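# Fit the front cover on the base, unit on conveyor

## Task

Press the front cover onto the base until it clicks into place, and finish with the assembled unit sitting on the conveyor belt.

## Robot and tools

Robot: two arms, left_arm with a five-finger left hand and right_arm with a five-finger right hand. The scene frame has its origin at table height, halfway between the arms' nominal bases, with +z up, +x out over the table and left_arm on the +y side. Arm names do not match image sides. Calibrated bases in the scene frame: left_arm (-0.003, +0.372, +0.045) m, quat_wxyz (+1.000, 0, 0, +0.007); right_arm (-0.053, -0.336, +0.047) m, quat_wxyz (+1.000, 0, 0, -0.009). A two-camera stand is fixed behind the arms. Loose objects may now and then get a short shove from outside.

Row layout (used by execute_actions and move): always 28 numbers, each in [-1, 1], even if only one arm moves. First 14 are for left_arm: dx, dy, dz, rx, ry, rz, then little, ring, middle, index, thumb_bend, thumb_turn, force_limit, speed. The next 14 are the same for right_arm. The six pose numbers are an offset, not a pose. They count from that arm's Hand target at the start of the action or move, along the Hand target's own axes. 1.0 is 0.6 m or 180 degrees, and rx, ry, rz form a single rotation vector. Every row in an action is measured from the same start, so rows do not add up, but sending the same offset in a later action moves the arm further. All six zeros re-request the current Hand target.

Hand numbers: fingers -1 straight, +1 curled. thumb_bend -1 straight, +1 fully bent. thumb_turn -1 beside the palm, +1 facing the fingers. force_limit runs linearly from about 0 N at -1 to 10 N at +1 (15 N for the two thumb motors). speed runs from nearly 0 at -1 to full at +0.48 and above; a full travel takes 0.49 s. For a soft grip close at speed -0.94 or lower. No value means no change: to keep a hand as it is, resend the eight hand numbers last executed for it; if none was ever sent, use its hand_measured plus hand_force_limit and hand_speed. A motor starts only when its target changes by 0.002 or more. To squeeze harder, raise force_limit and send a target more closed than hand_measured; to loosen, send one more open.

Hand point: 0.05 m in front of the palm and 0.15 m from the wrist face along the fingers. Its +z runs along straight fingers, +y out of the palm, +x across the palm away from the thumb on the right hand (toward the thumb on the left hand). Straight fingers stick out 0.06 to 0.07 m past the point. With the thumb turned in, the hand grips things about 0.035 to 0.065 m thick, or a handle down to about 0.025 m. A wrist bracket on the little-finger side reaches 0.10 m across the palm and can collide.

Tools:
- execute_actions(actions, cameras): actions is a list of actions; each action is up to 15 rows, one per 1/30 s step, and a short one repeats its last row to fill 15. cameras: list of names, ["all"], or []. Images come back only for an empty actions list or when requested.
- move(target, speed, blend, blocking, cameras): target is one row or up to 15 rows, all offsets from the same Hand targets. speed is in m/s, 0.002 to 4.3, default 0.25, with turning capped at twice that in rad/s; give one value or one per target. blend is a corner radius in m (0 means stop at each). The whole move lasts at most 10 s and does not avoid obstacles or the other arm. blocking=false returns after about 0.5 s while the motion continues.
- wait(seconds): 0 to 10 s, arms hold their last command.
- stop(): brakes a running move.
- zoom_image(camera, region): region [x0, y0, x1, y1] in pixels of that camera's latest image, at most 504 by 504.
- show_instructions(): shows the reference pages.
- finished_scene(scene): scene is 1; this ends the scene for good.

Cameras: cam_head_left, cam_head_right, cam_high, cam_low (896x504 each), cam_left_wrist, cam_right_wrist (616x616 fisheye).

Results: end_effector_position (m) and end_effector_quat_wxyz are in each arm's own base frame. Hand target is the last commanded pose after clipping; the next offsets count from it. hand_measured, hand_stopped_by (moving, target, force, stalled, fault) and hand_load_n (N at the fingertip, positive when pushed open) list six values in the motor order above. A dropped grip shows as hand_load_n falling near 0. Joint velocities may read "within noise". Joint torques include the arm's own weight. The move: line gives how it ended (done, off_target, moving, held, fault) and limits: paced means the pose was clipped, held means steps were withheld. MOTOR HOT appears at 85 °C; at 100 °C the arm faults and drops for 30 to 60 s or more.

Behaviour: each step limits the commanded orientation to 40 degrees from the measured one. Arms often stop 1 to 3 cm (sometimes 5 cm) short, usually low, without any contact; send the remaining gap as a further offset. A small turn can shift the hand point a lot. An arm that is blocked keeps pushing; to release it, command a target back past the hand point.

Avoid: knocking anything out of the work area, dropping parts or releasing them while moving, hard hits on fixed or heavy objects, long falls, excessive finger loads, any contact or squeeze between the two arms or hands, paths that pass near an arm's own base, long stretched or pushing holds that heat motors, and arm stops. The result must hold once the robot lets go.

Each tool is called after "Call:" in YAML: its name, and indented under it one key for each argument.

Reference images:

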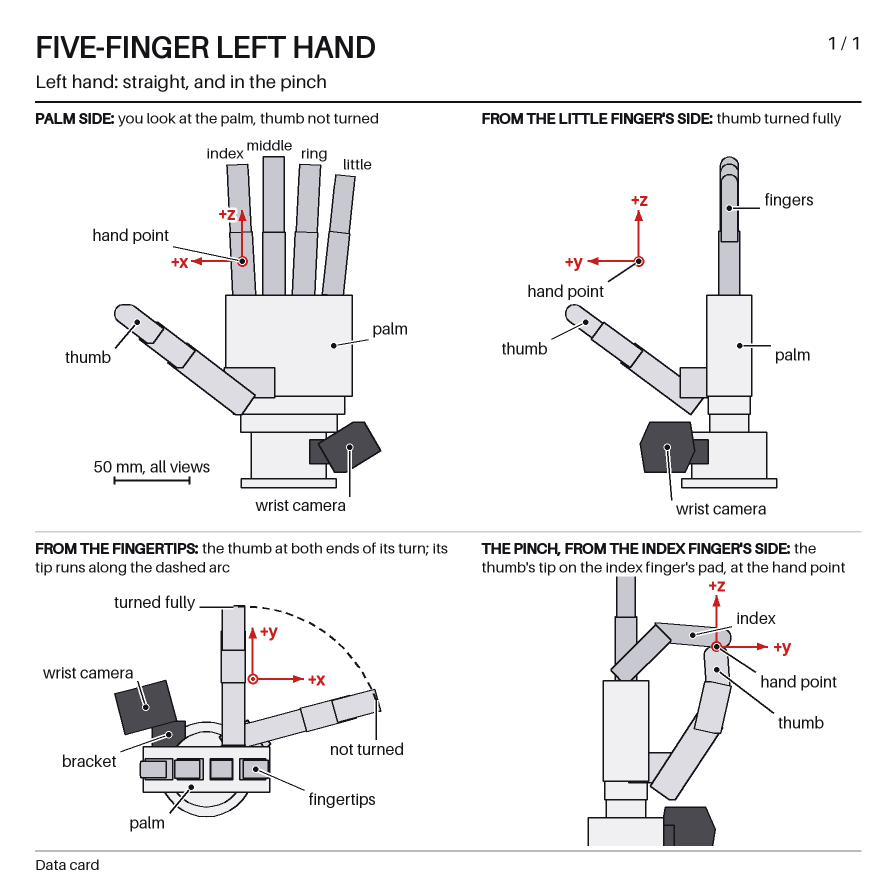

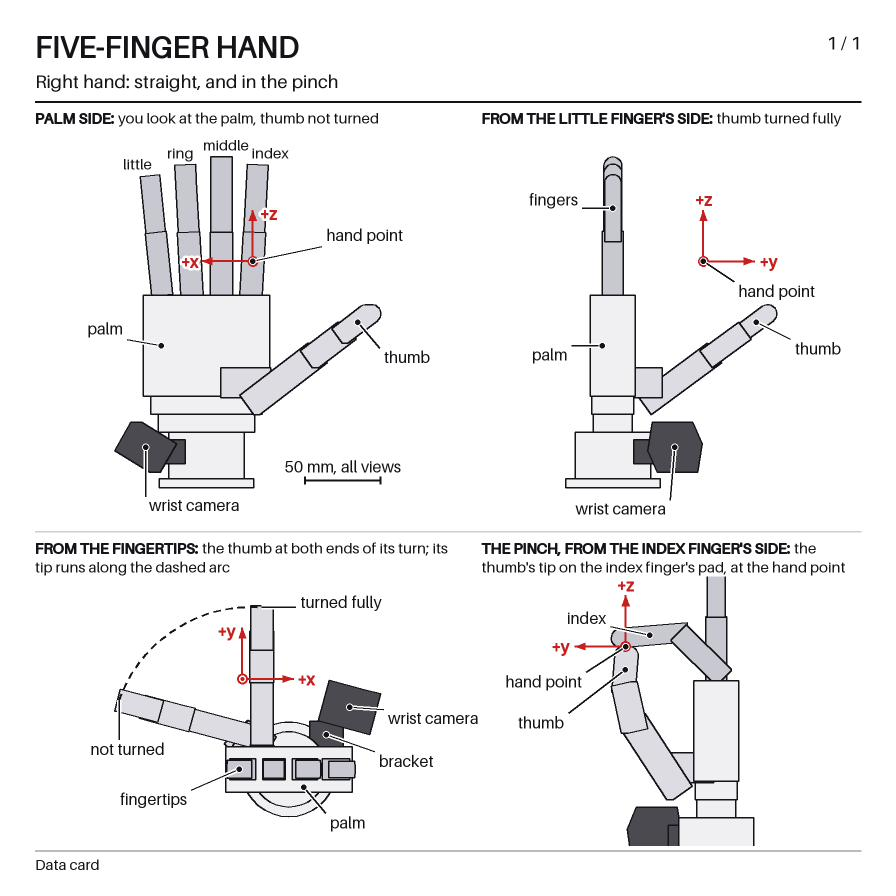

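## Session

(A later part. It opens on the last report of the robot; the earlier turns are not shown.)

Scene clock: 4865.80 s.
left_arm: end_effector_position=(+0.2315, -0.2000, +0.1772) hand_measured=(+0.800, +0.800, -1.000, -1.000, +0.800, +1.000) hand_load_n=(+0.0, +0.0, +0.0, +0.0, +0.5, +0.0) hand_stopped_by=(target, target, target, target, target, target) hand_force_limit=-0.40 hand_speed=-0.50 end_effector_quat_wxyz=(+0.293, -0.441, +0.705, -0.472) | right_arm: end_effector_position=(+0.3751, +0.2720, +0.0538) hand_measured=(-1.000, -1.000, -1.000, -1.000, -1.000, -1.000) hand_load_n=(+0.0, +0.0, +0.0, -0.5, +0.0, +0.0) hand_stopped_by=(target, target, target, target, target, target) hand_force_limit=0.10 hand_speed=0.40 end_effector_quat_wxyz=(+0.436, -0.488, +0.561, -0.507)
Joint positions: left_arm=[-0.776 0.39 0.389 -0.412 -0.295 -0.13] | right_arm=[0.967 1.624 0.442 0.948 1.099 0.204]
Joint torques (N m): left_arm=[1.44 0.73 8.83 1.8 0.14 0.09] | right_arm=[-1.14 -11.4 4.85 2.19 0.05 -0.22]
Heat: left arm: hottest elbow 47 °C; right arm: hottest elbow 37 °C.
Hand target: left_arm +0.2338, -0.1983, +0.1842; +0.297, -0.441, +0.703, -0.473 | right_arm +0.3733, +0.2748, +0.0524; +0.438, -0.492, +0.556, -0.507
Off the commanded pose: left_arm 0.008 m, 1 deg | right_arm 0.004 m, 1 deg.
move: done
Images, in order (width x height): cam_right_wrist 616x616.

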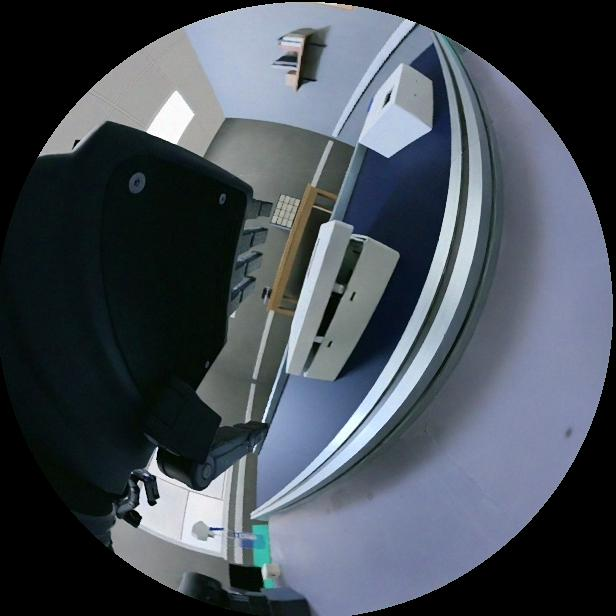

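Call:
move:
  target:
    - [0,0,0,0,0,0,0.8,0.8,-1,-1,0.8,1,-0.4,-0.5,0,-0.2155,-0.0221,0,0,0,-1,-1,-1,-1,-1,-1,0.1,0.4]
    - [0,0,0,0,0,0,0.8,0.8,-1,-1,0.8,1,-0.4,-0.5,0.0729,-0.2107,0.2654,-0.3766,0.337,0.3783,-1,-1,-1,-1,-1,-1,0.1,0.4]
  speed: 0.25
  blend: 0.03
  cameras: ["cam_high","cam_low","cam_head_left","cam_head_right"]

Scene clock: 4992.33 s.
left_arm: end_effector_position=(+0.2315, -0.2000, +0.1772) hand_measured=(+0.800, +0.800, -1.000, -1.000, +0.800, +1.000) hand_load_n=(+0.0, +0.0, +0.0, +0.0, +0.5, +0.0) hand_stopped_by=(target, target, target, target, target, target) hand_force_limit=-0.40 hand_speed=-0.50 end_effector_quat_wxyz=(+0.293, -0.441, +0.705, -0.472) | right_arm: end_effector_position=(+0.5217, +0.2092, +0.1560) hand_measured=(-1.000, -1.000, -1.000, -1.000, -1.000, -1.000) hand_load_n=(+0.0, +0.0, +0.0, +0.0, +0.0, +0.0) hand_stopped_by=(target, target, target, target, target, target) hand_force_limit=0.10 hand_speed=0.40 end_effector_quat_wxyz=(-0.005, +0.007, +1.000, -0.002)
Joint positions: left_arm=[-0.776 0.39 0.389 -0.412 -0.295 -0.13] | right_arm=[0.298 1.706 1.517 -1.393 0.002 1.883]
Joint torques (N m): left_arm=[1.26 1.03 8.73 1.77 0.15 0.09] | right_arm=[-2.14 -17.32 13.96 -0.23 -0.23 0.08]
Heat: left arm: hottest elbow 47 °C; right arm: hottest elbow 35 °C.
Hand target: left_arm +0.2338, -0.1983, +0.1842; +0.297, -0.441, +0.703, -0.473 | right_arm +0.5376, +0.2101, +0.1625; +0.000, +0.017, +1.000, +0.001
Off the commanded pose: left_arm 0.008 m, 1 deg | right_arm 0.017 m, 1 deg.
move: off_target (right_arm)
Images, in order (width x height): cam_head_left 896x504, cam_head_right 896x504, cam_high 896x504, cam_low 896x504.

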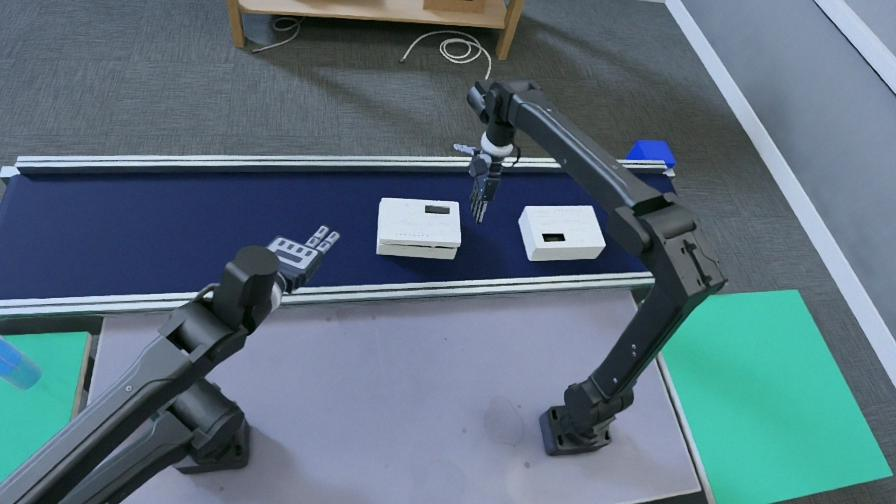

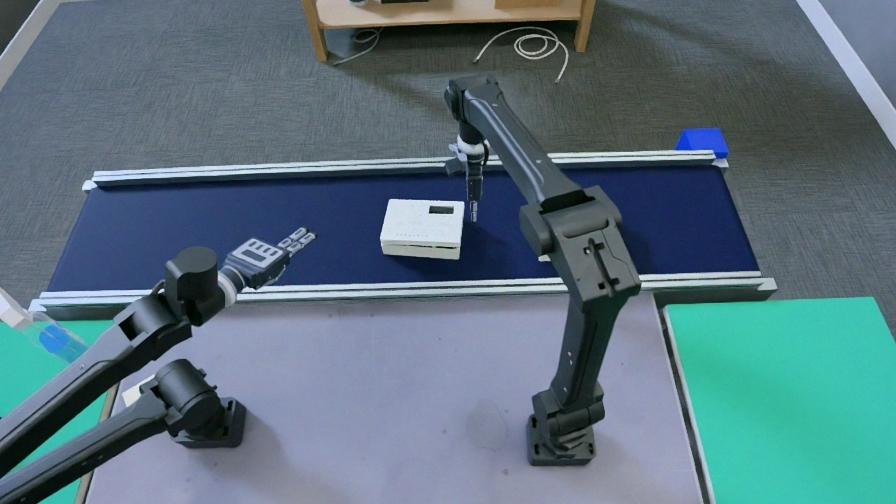

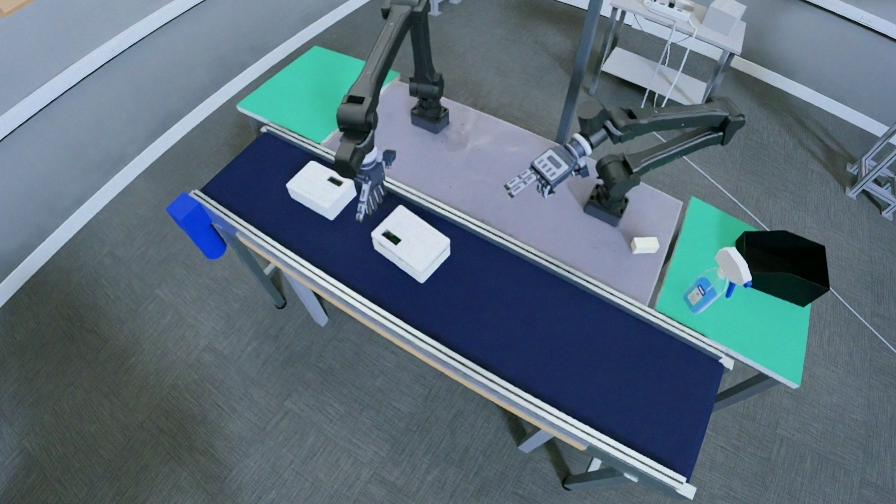

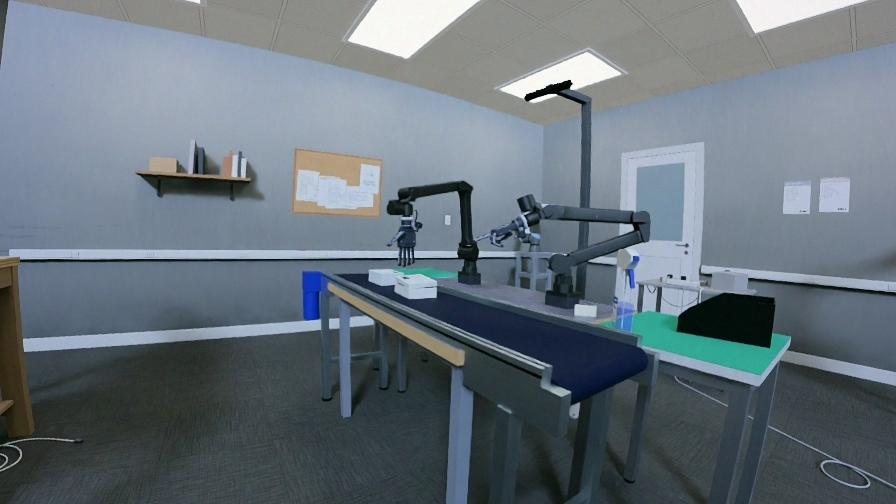

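Call:
move:
  target: [0,0,0,0,0,0,0.8,0.8,-1,-1,0.8,1,-0.4,-0.5,-0.0167,0.0006,0.1175,0,0,0,-1,-1,-1,-1,-1,-1,0.1,0.4]
  speed: 0.15
  cameras: ["cam_high","cam_low","cam_head_left","cam_head_right"]

Call:
zoom_image:
  camera: "cam_low"
  region: [370, 240, 450, 310]

Call:
zoom_image:
  camera: "cam_head_left"
  region: [370, 170, 510, 290]

Call:
zoom_image:
  camera: "cam_high"
  region: [330, 170, 460, 290]

Scene clock: 5007.97 s.
left_arm: end_effector_position=(+0.2315, -0.2000, +0.1772) hand_measured=(+0.800, +0.800, -1.000, -1.000, +0.800, +1.000) hand_load_n=(+0.0, +0.0, +0.0, +0.0, +0.0, +0.0) hand_stopped_by=(target, target, target, target, target, target) hand_force_limit=-0.40 hand_speed=-0.50 end_effector_quat_wxyz=(+0.293, -0.441, +0.705, -0.472) | right_arm: end_effector_position=(+0.5405, +0.2150, +0.0976) hand_measured=(-1.000, -1.000, -1.000, -1.000, -1.000, -1.000) hand_load_n=(+0.0, +0.0, +0.0, +0.0, +0.0, +0.0) hand_stopped_by=(target, target, target, target, target, target) hand_force_limit=0.10 hand_speed=0.40 end_effector_quat_wxyz=(+0.000, +0.007, +1.000, -0.001)
Joint positions: left_arm=[-0.776 0.39 0.389 -0.412 -0.295 -0.13] | right_arm=[0.298 1.787 1.468 -1.252 0.002 1.883]
Joint torques (N m): left_arm=[1.49 0.85 8.73 1.76 0.15 0.1] | right_arm=[-2.43 -19.25 9.68 0.7 -0.22 -0.04]
Heat: left arm: hottest elbow 47 °C; right arm: hottest elbow 36 °C.
Hand target: left_arm +0.2338, -0.1983, +0.1842; +0.297, -0.441, +0.703, -0.473 | right_arm +0.5475, +0.2102, +0.0918; +0.000, +0.017, +1.000, +0.001
Off the commanded pose: left_arm 0.008 m, 1 deg | right_arm 0.010 m, 1 deg.
move: done
Images, in order (width x height): cam_head_left 896x504, cam_head_right 896x504, cam_high 896x504, cam_low 896x504.

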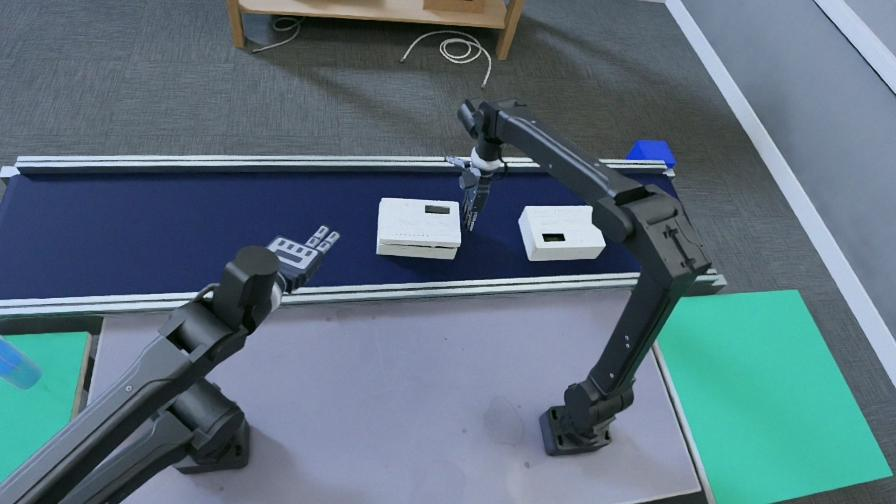

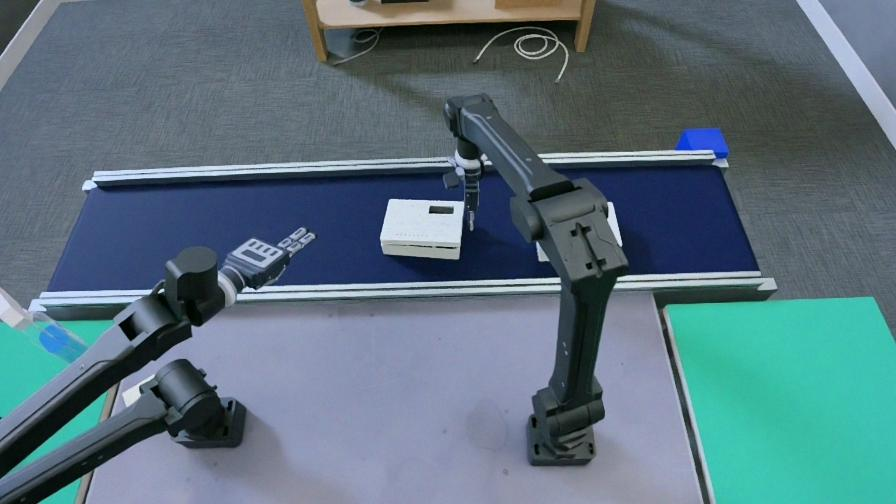

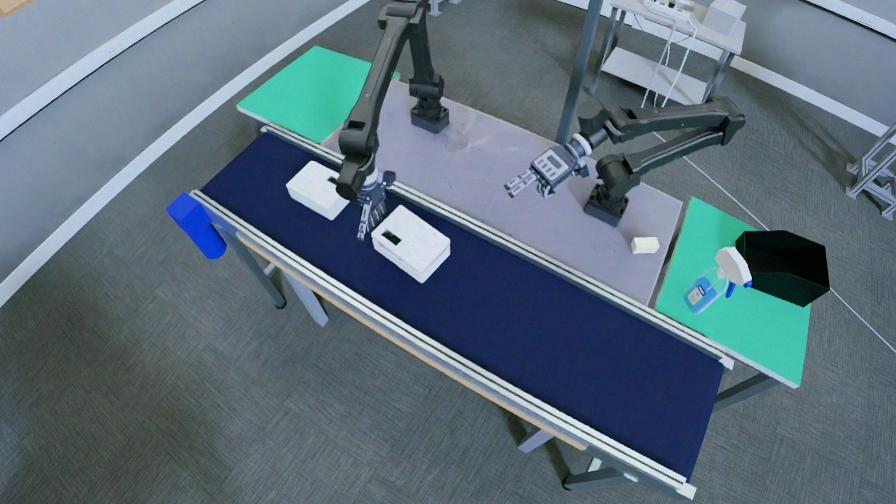

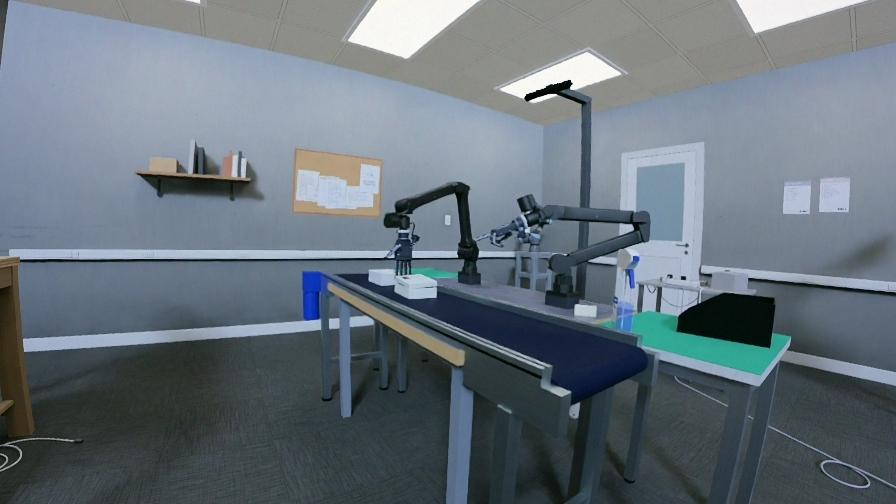

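Scaled by 6.300 from the camera's 896x504 image, which has a finer 1280x720 frame.

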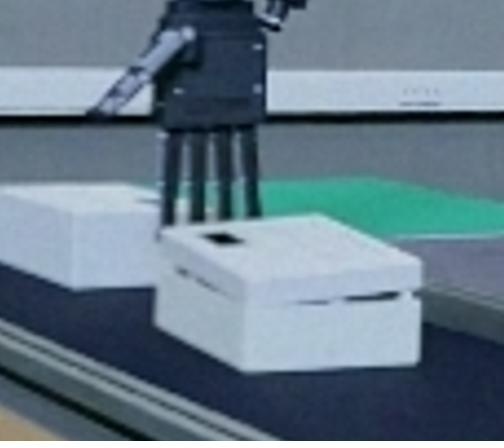

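Scaled by 3.600 from the camera's 896x504 image, which has a finer 1280x720 frame.

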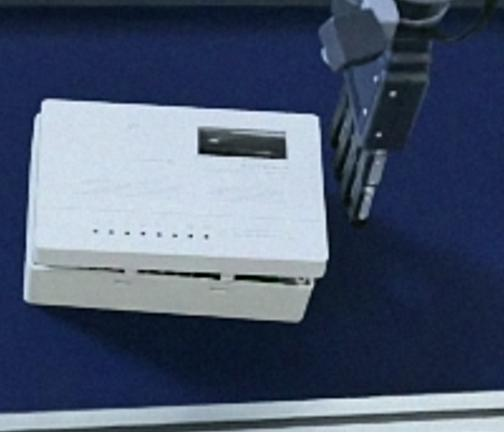

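Scaled by 3.877 from the camera's 896x504 image, which has a finer 1280x720 frame.

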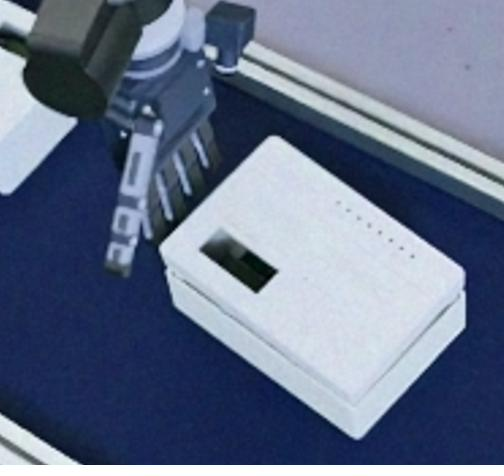

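Call:
move:
  target: [0,0,0,0,0,0,0.8,0.8,-1,-1,0.8,1,-0.4,-0.5,0.0014,0.0417,0.0083,0,0,0,-1,-1,-1,-1,-1,-1,0.1,0.4]
  speed: 0.05
  cameras: ["cam_high","cam_low","cam_head_left","cam_head_right"]

Call:
zoom_image:
  camera: "cam_low"
  region: [370, 240, 450, 310]

Call:
zoom_image:
  camera: "cam_head_left"
  region: [370, 170, 490, 270]

Call:
zoom_image:
  camera: "cam_high"
  region: [340, 190, 460, 290]

Scene clock: 5023.73 s.
left_arm: end_effector_position=(+0.2315, -0.2000, +0.1772) hand_measured=(+0.800, +0.800, -1.000, -1.000, +0.800, +1.000) hand_load_n=(+0.0, +0.0, +0.0, +0.0, +0.0, +0.0) hand_stopped_by=(target, target, target, target, target, target) hand_force_limit=-0.40 hand_speed=-0.50 end_effector_quat_wxyz=(+0.293, -0.441, +0.705, -0.472) | right_arm: end_effector_position=(+0.5395, +0.2248, +0.0948) hand_measured=(-1.000, -1.000, -1.000, -1.000, -1.000, -1.000) hand_load_n=(+0.0, +0.0, +0.0, +0.0, +0.0, +0.0) hand_stopped_by=(target, target, target, target, target, target) hand_force_limit=0.10 hand_speed=0.40 end_effector_quat_wxyz=(+0.000, +0.017, +1.000, -0.002)
Joint positions: left_arm=[-0.776 0.39 0.389 -0.412 -0.295 -0.13] | right_arm=[0.318 1.793 1.468 -1.248 0.003 1.923]
Joint torques (N m): left_arm=[1.03 0.56 8.72 1.8 0.12 0.08] | right_arm=[-0.67 -17.85 11.25 0.66 -0.27 0.05]
Heat: left arm: hottest elbow 47 °C; right arm: hottest elbow 38 °C.
Hand target: left_arm +0.2338, -0.1983, +0.1842; +0.297, -0.441, +0.703, -0.473 | right_arm +0.5476, +0.2352, +0.0870; +0.000, +0.017, +1.000, +0.001
Off the commanded pose: left_arm 0.008 m, 1 deg | right_arm 0.015 m, 0 deg.
move: off_target (right_arm)
Images, in order (width x height): cam_head_left 896x504, cam_head_right 896x504, cam_high 896x504, cam_low 896x504.

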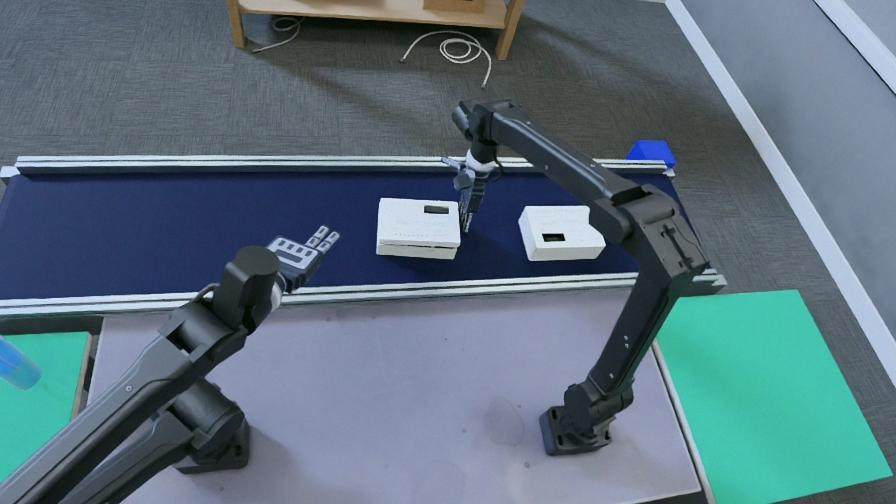

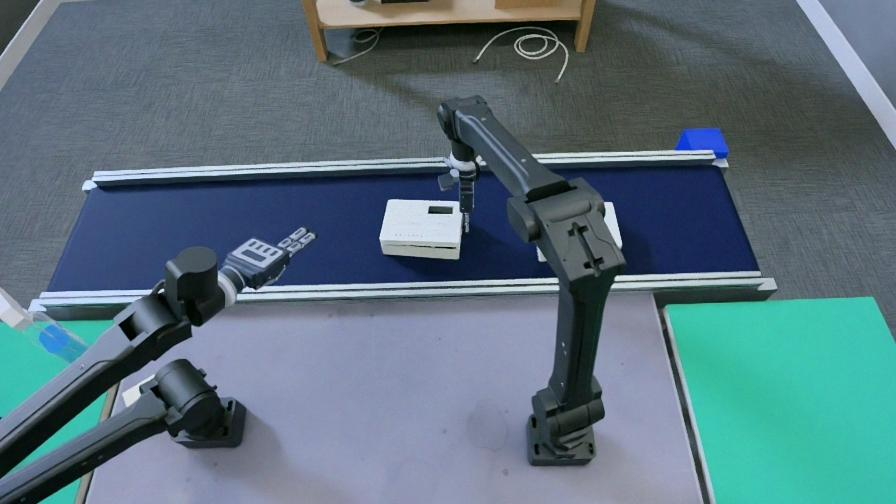

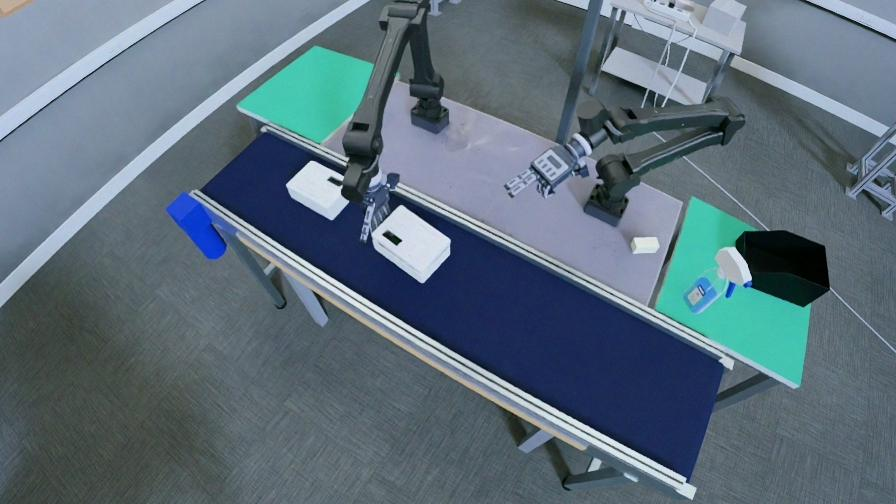

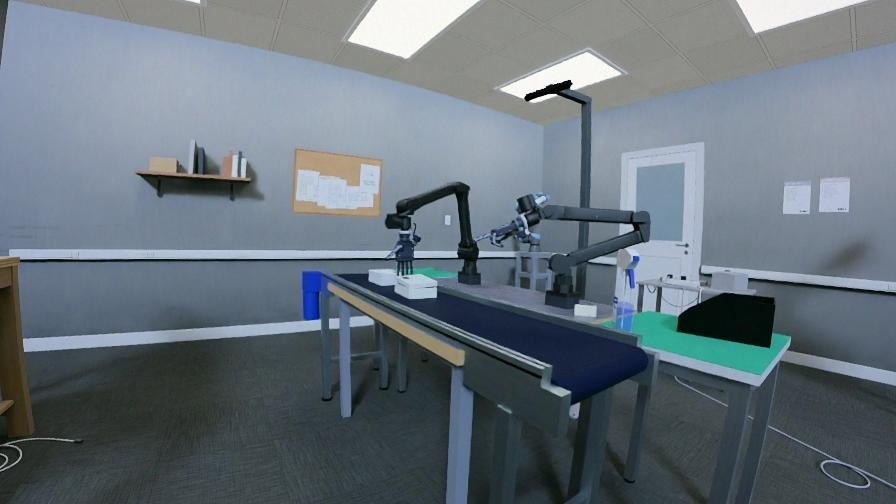

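Scaled by 6.300 from the camera's 896x504 image, which has a finer 1280x720 frame.

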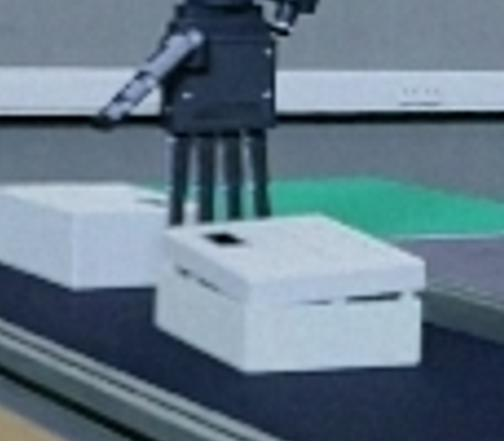

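Scaled by 4.200 from the camera's 896x504 image, which has a finer 1280x720 frame.

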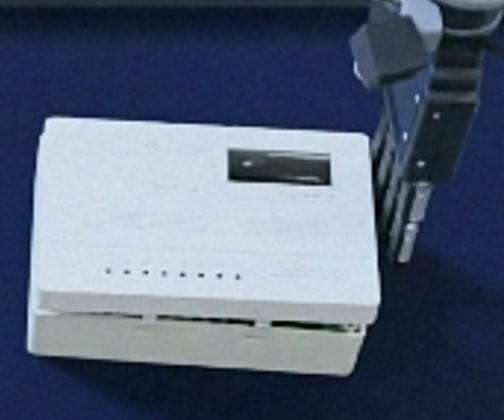

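Scaled by 4.200 from the camera's 896x504 image, which has a finer 1280x720 frame.

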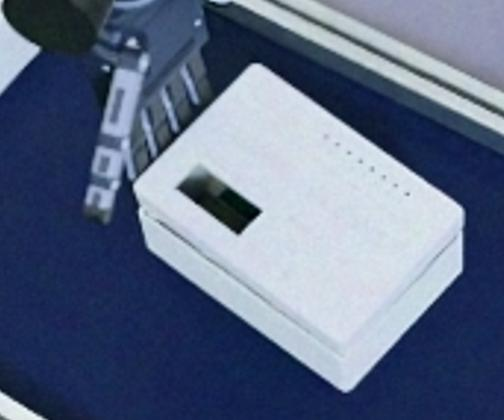

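Call:
zoom_image:
  camera: "cam_head_left"
  region: [360, 180, 480, 280]

Call:
zoom_image:
  camera: "cam_head_right"
  region: [360, 180, 480, 280]

Call:
zoom_image:
  camera: "cam_high"
  region: [365, 200, 455, 285]

Scaled by 4.200 from the camera's 896x504 image, which has a finer 1280x720 frame.

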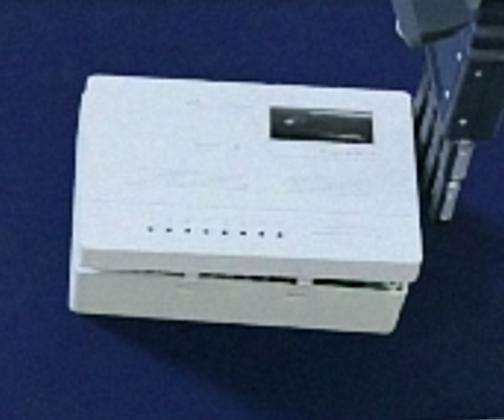

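Scaled by 4.200 from the camera's 896x504 image, which has a finer 1280x720 frame.

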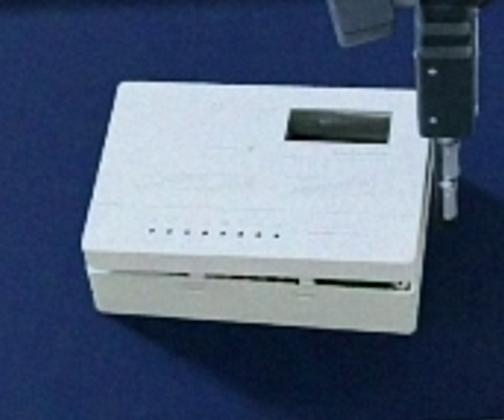

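Scaled by 5.600 from the camera's 896x504 image, which has a finer 1280x720 frame.

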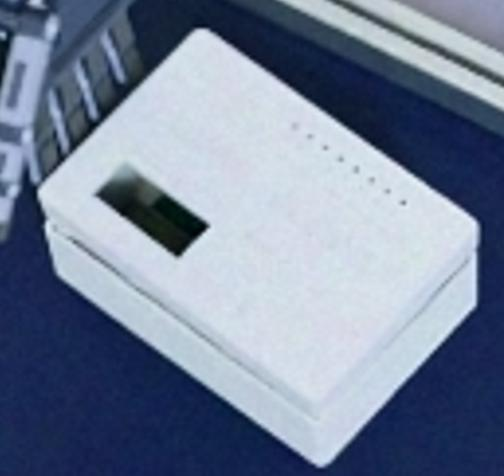

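Call:
move:
  target: [0,0,0,0,0,0,0.8,0.8,-1,-1,0.8,1,-0.4,-0.5,0.0003,0.01,0.0,0,0,0,-1,-1,-1,-1,-1,-1,0.1,0.4]
  speed: 0.05
  cameras: ["cam_high","cam_low","cam_head_left","cam_head_right"]

Call:
zoom_image:
  camera: "cam_head_left"
  region: [360, 180, 480, 280]

Call:
zoom_image:
  camera: "cam_head_right"
  region: [360, 180, 480, 280]

Call:
zoom_image:
  camera: "cam_high"
  region: [365, 200, 455, 285]

Call:
zoom_image:
  camera: "cam_low"
  region: [390, 262, 442, 302]

Scene clock: 5056.73 s.
left_arm: end_effector_position=(+0.2315, -0.2000, +0.1772) hand_measured=(+0.800, +0.800, -1.000, -1.000, +0.800, +1.000) hand_load_n=(+0.0, +0.0, +0.0, +0.0, +0.0, +0.0) hand_stopped_by=(target, target, target, target, target, target) hand_force_limit=-0.40 hand_speed=-0.50 end_effector_quat_wxyz=(+0.293, -0.441, +0.705, -0.472) | right_arm: end_effector_position=(+0.5400, +0.2250, +0.0943) hand_measured=(-1.000, -1.000, -1.000, -1.000, -1.000, -1.000) hand_load_n=(+0.0, +0.0, +0.0, +0.5, +0.0, +0.0) hand_stopped_by=(target, target, target, target, target, target) hand_force_limit=0.10 hand_speed=0.40 end_effector_quat_wxyz=(+0.000, +0.023, +1.000, -0.002)
Joint positions: left_arm=[-0.776 0.39 0.389 -0.412 -0.295 -0.13] | right_arm=[0.319 1.793 1.468 -1.248 0.003 1.937]
Joint torques (N m): left_arm=[1.26 0.56 8.77 1.77 0.14 0.09] | right_arm=[-0.15 -17.55 11.82 0.65 -0.29 -0.05]
Motor temperatures (°C): left_arm=[27 30 47 28 28 30] | right_arm=[26 34 41 26 26 26]
Heat: left arm: hottest elbow 47 °C; right arm: hottest elbow 41 °C.
Hand target: left_arm +0.2338, -0.1983, +0.1842; +0.297, -0.441, +0.703, -0.473 | right_arm +0.5477, +0.2411, +0.0870; +0.000, +0.017, +1.000, +0.001
Off the commanded pose: left_arm 0.008 m, 1 deg | right_arm 0.019 m, 1 deg.
move: off_target (right_arm)
Images, in order (width x height): cam_head_left 896x504, cam_head_right 896x504, cam_high 896x504, cam_low 896x504.

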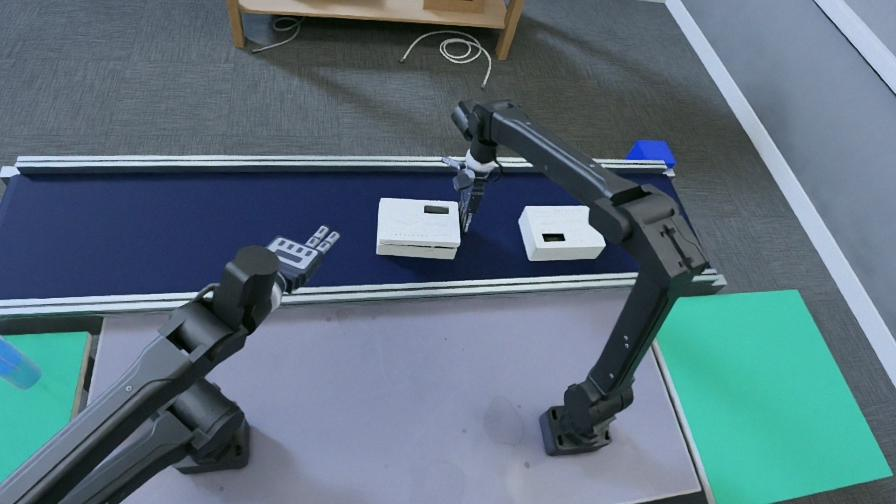

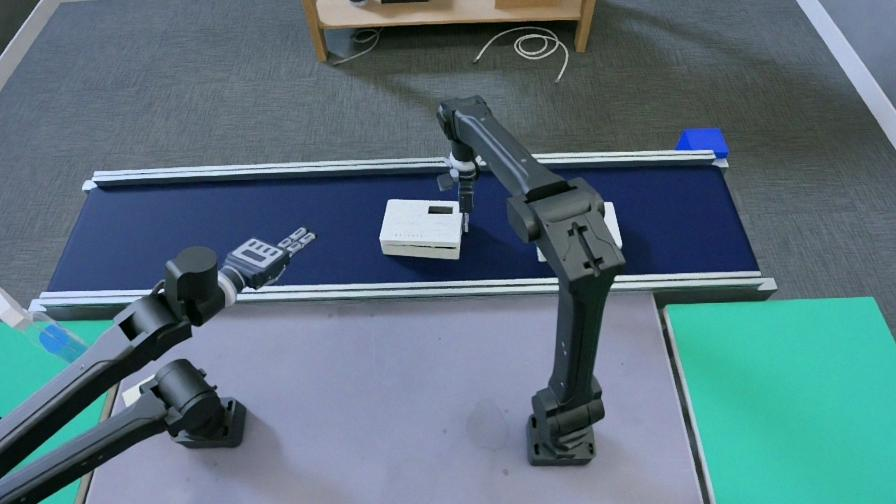

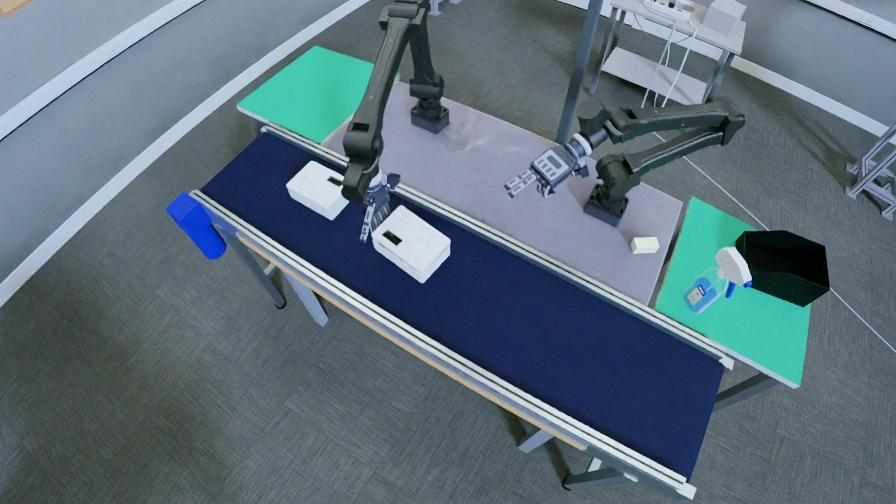

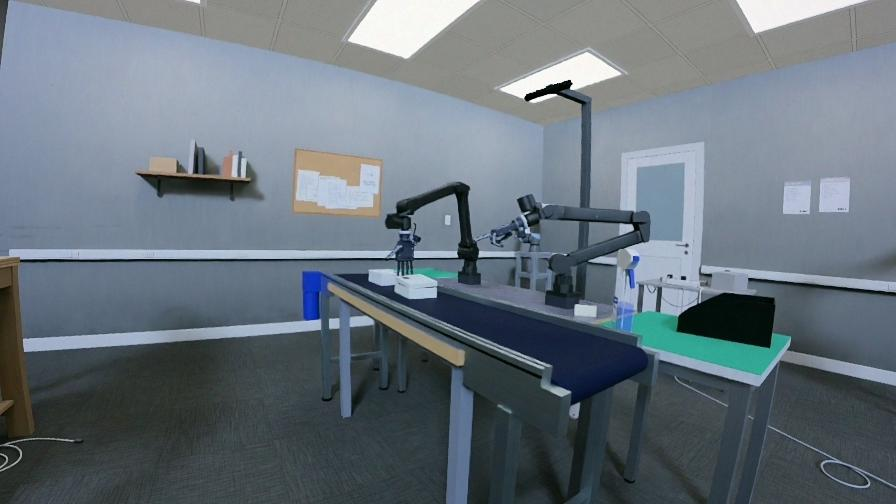

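Scaled by 4.200 from the camera's 896x504 image, which has a finer 1280x720 frame.

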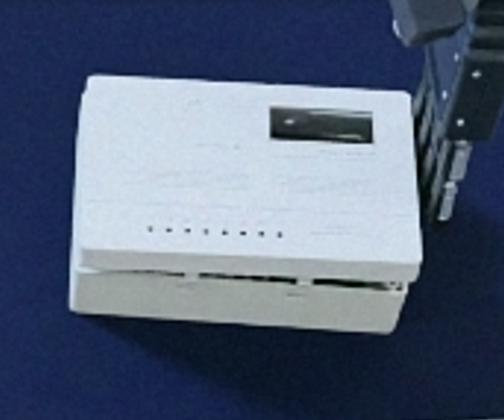

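Scaled by 4.200 from the camera's 896x504 image, which has a finer 1280x720 frame.

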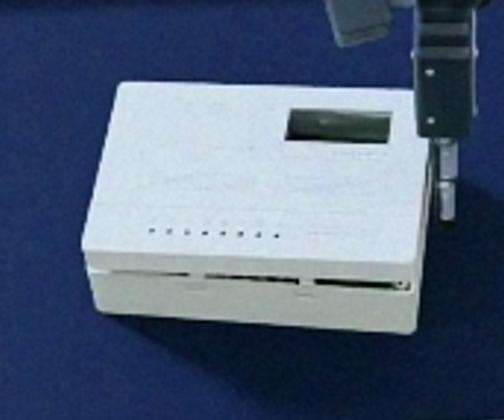

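Scaled by 5.600 from the camera's 896x504 image, which has a finer 1280x720 frame.

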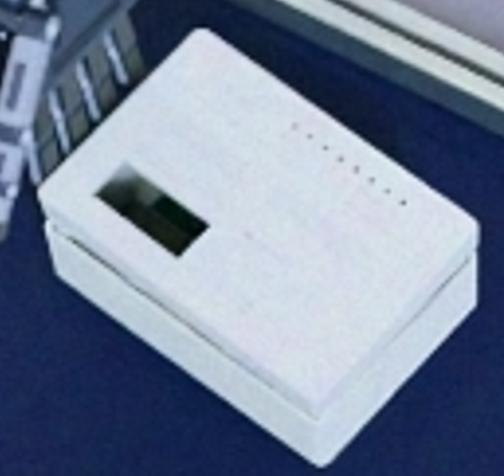

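Scaled by 9.692 from the camera's 896x504 image, which has a finer 1280x720 frame.

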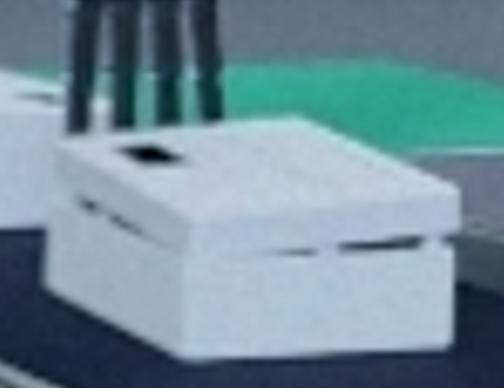

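Call:
move:
  target: [0,0,0,0,0,0,0.8,0.8,-1,-1,0.8,1,-0.4,-0.5,0.0003,0.0167,0.0,0,0,0,-1,-1,-1,-1,-1,-1,0.1,0.4]
  speed: 0.05
  cameras: ["cam_high","cam_low","cam_head_left","cam_head_right"]

Call:
zoom_image:
  camera: "cam_head_left"
  region: [360, 180, 480, 280]

Call:
zoom_image:
  camera: "cam_head_right"
  region: [360, 180, 480, 280]

Call:
zoom_image:
  camera: "cam_low"
  region: [390, 262, 442, 302]

Scene clock: 5076.73 s.
left_arm: end_effector_position=(+0.2315, -0.2000, +0.1772) hand_measured=(+0.800, +0.800, -1.000, -1.000, +0.800, +1.000) hand_load_n=(+0.0, +0.5, +0.0, +0.0, +0.0, +0.0) hand_stopped_by=(target, target, target, target, target, target) hand_force_limit=-0.40 hand_speed=-0.50 end_effector_quat_wxyz=(+0.293, -0.441, +0.705, -0.472) | right_arm: end_effector_position=(+0.5366, +0.2338, +0.0884) hand_measured=(-1.000, -1.000, -1.000, -1.000, -1.000, -1.000) hand_load_n=(+0.0, -0.5, +0.0, +0.0, -0.5, +0.0) hand_stopped_by=(target, target, target, target, target, target) hand_force_limit=0.10 hand_speed=0.40 end_effector_quat_wxyz=(-0.005, +0.023, +1.000, -0.005)
Joint positions: left_arm=[-0.776 0.39 0.389 -0.412 -0.295 -0.13] | right_arm=[0.338 1.804 1.468 -1.248 0.007 1.954]
Joint torques (N m): left_arm=[0.91 0.56 8.83 1.84 0.14 0.11] | right_arm=[-0.21 -17.85 12.85 0.44 -0.42 -0.04]
Heat: left arm: hottest elbow 47 °C; right arm: hottest elbow 42 °C.
Hand target: left_arm +0.2338, -0.1983, +0.1842; +0.297, -0.441, +0.703, -0.473 | right_arm +0.5478, +0.2512, +0.0870; +0.000, +0.017, +1.000, +0.001
Off the commanded pose: left_arm 0.008 m, 1 deg | right_arm 0.021 m, 1 deg.
move: off_target (right_arm)
Images, in order (width x height): cam_head_left 896x504, cam_head_right 896x504, cam_high 896x504, cam_low 896x504.

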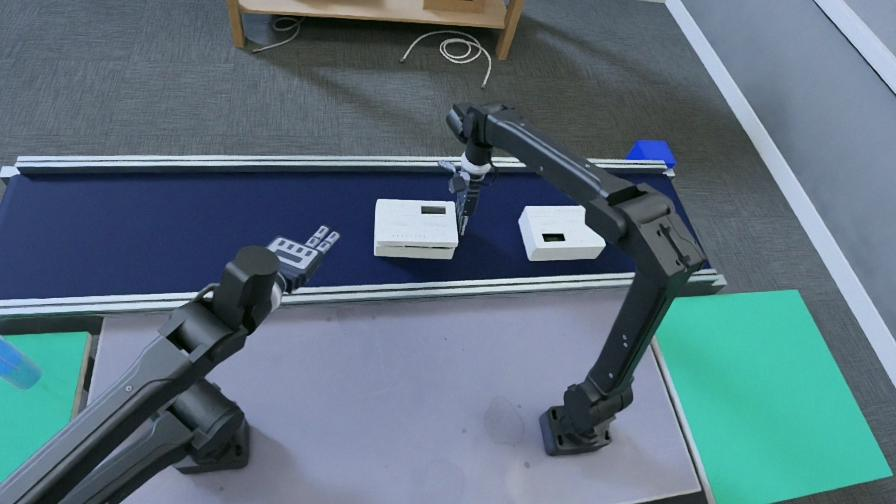

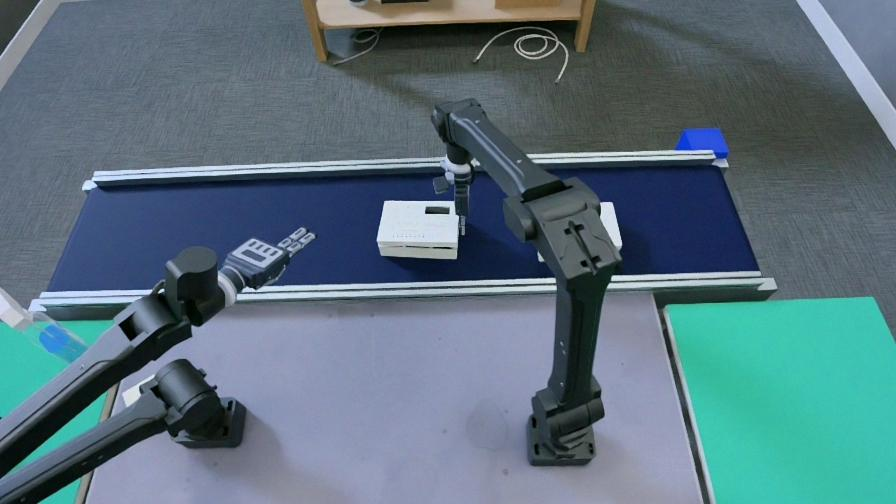

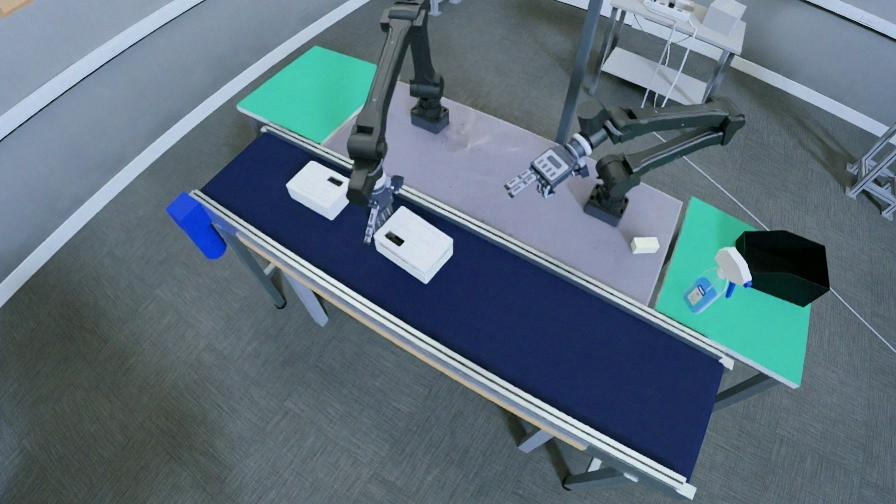

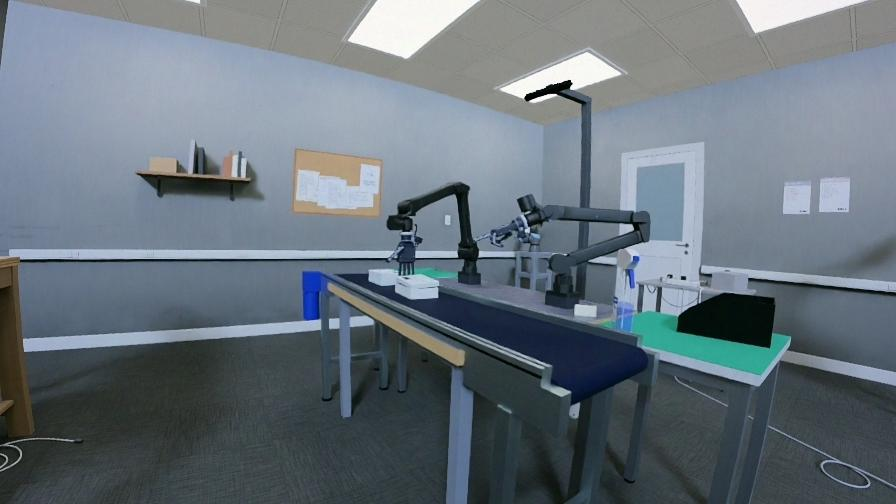

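Scaled by 4.200 from the camera's 896x504 image, which has a finer 1280x720 frame.

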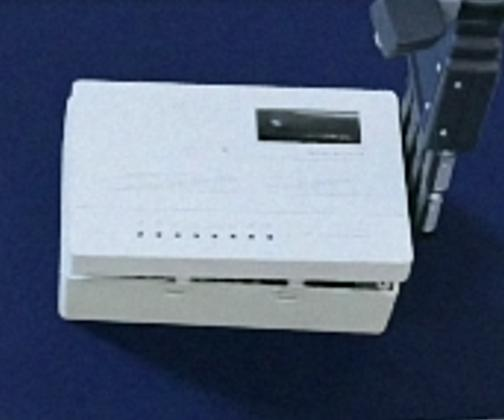

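Scaled by 4.200 from the camera's 896x504 image, which has a finer 1280x720 frame.

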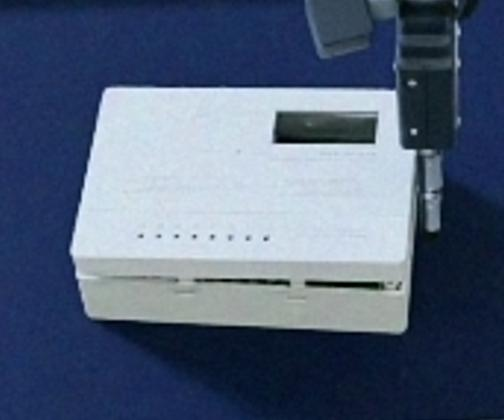

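Scaled by 9.692 from the camera's 896x504 image, which has a finer 1280x720 frame.

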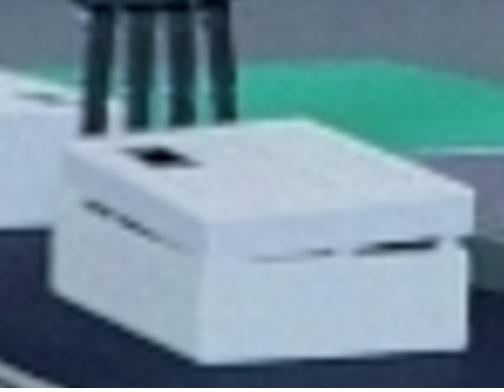

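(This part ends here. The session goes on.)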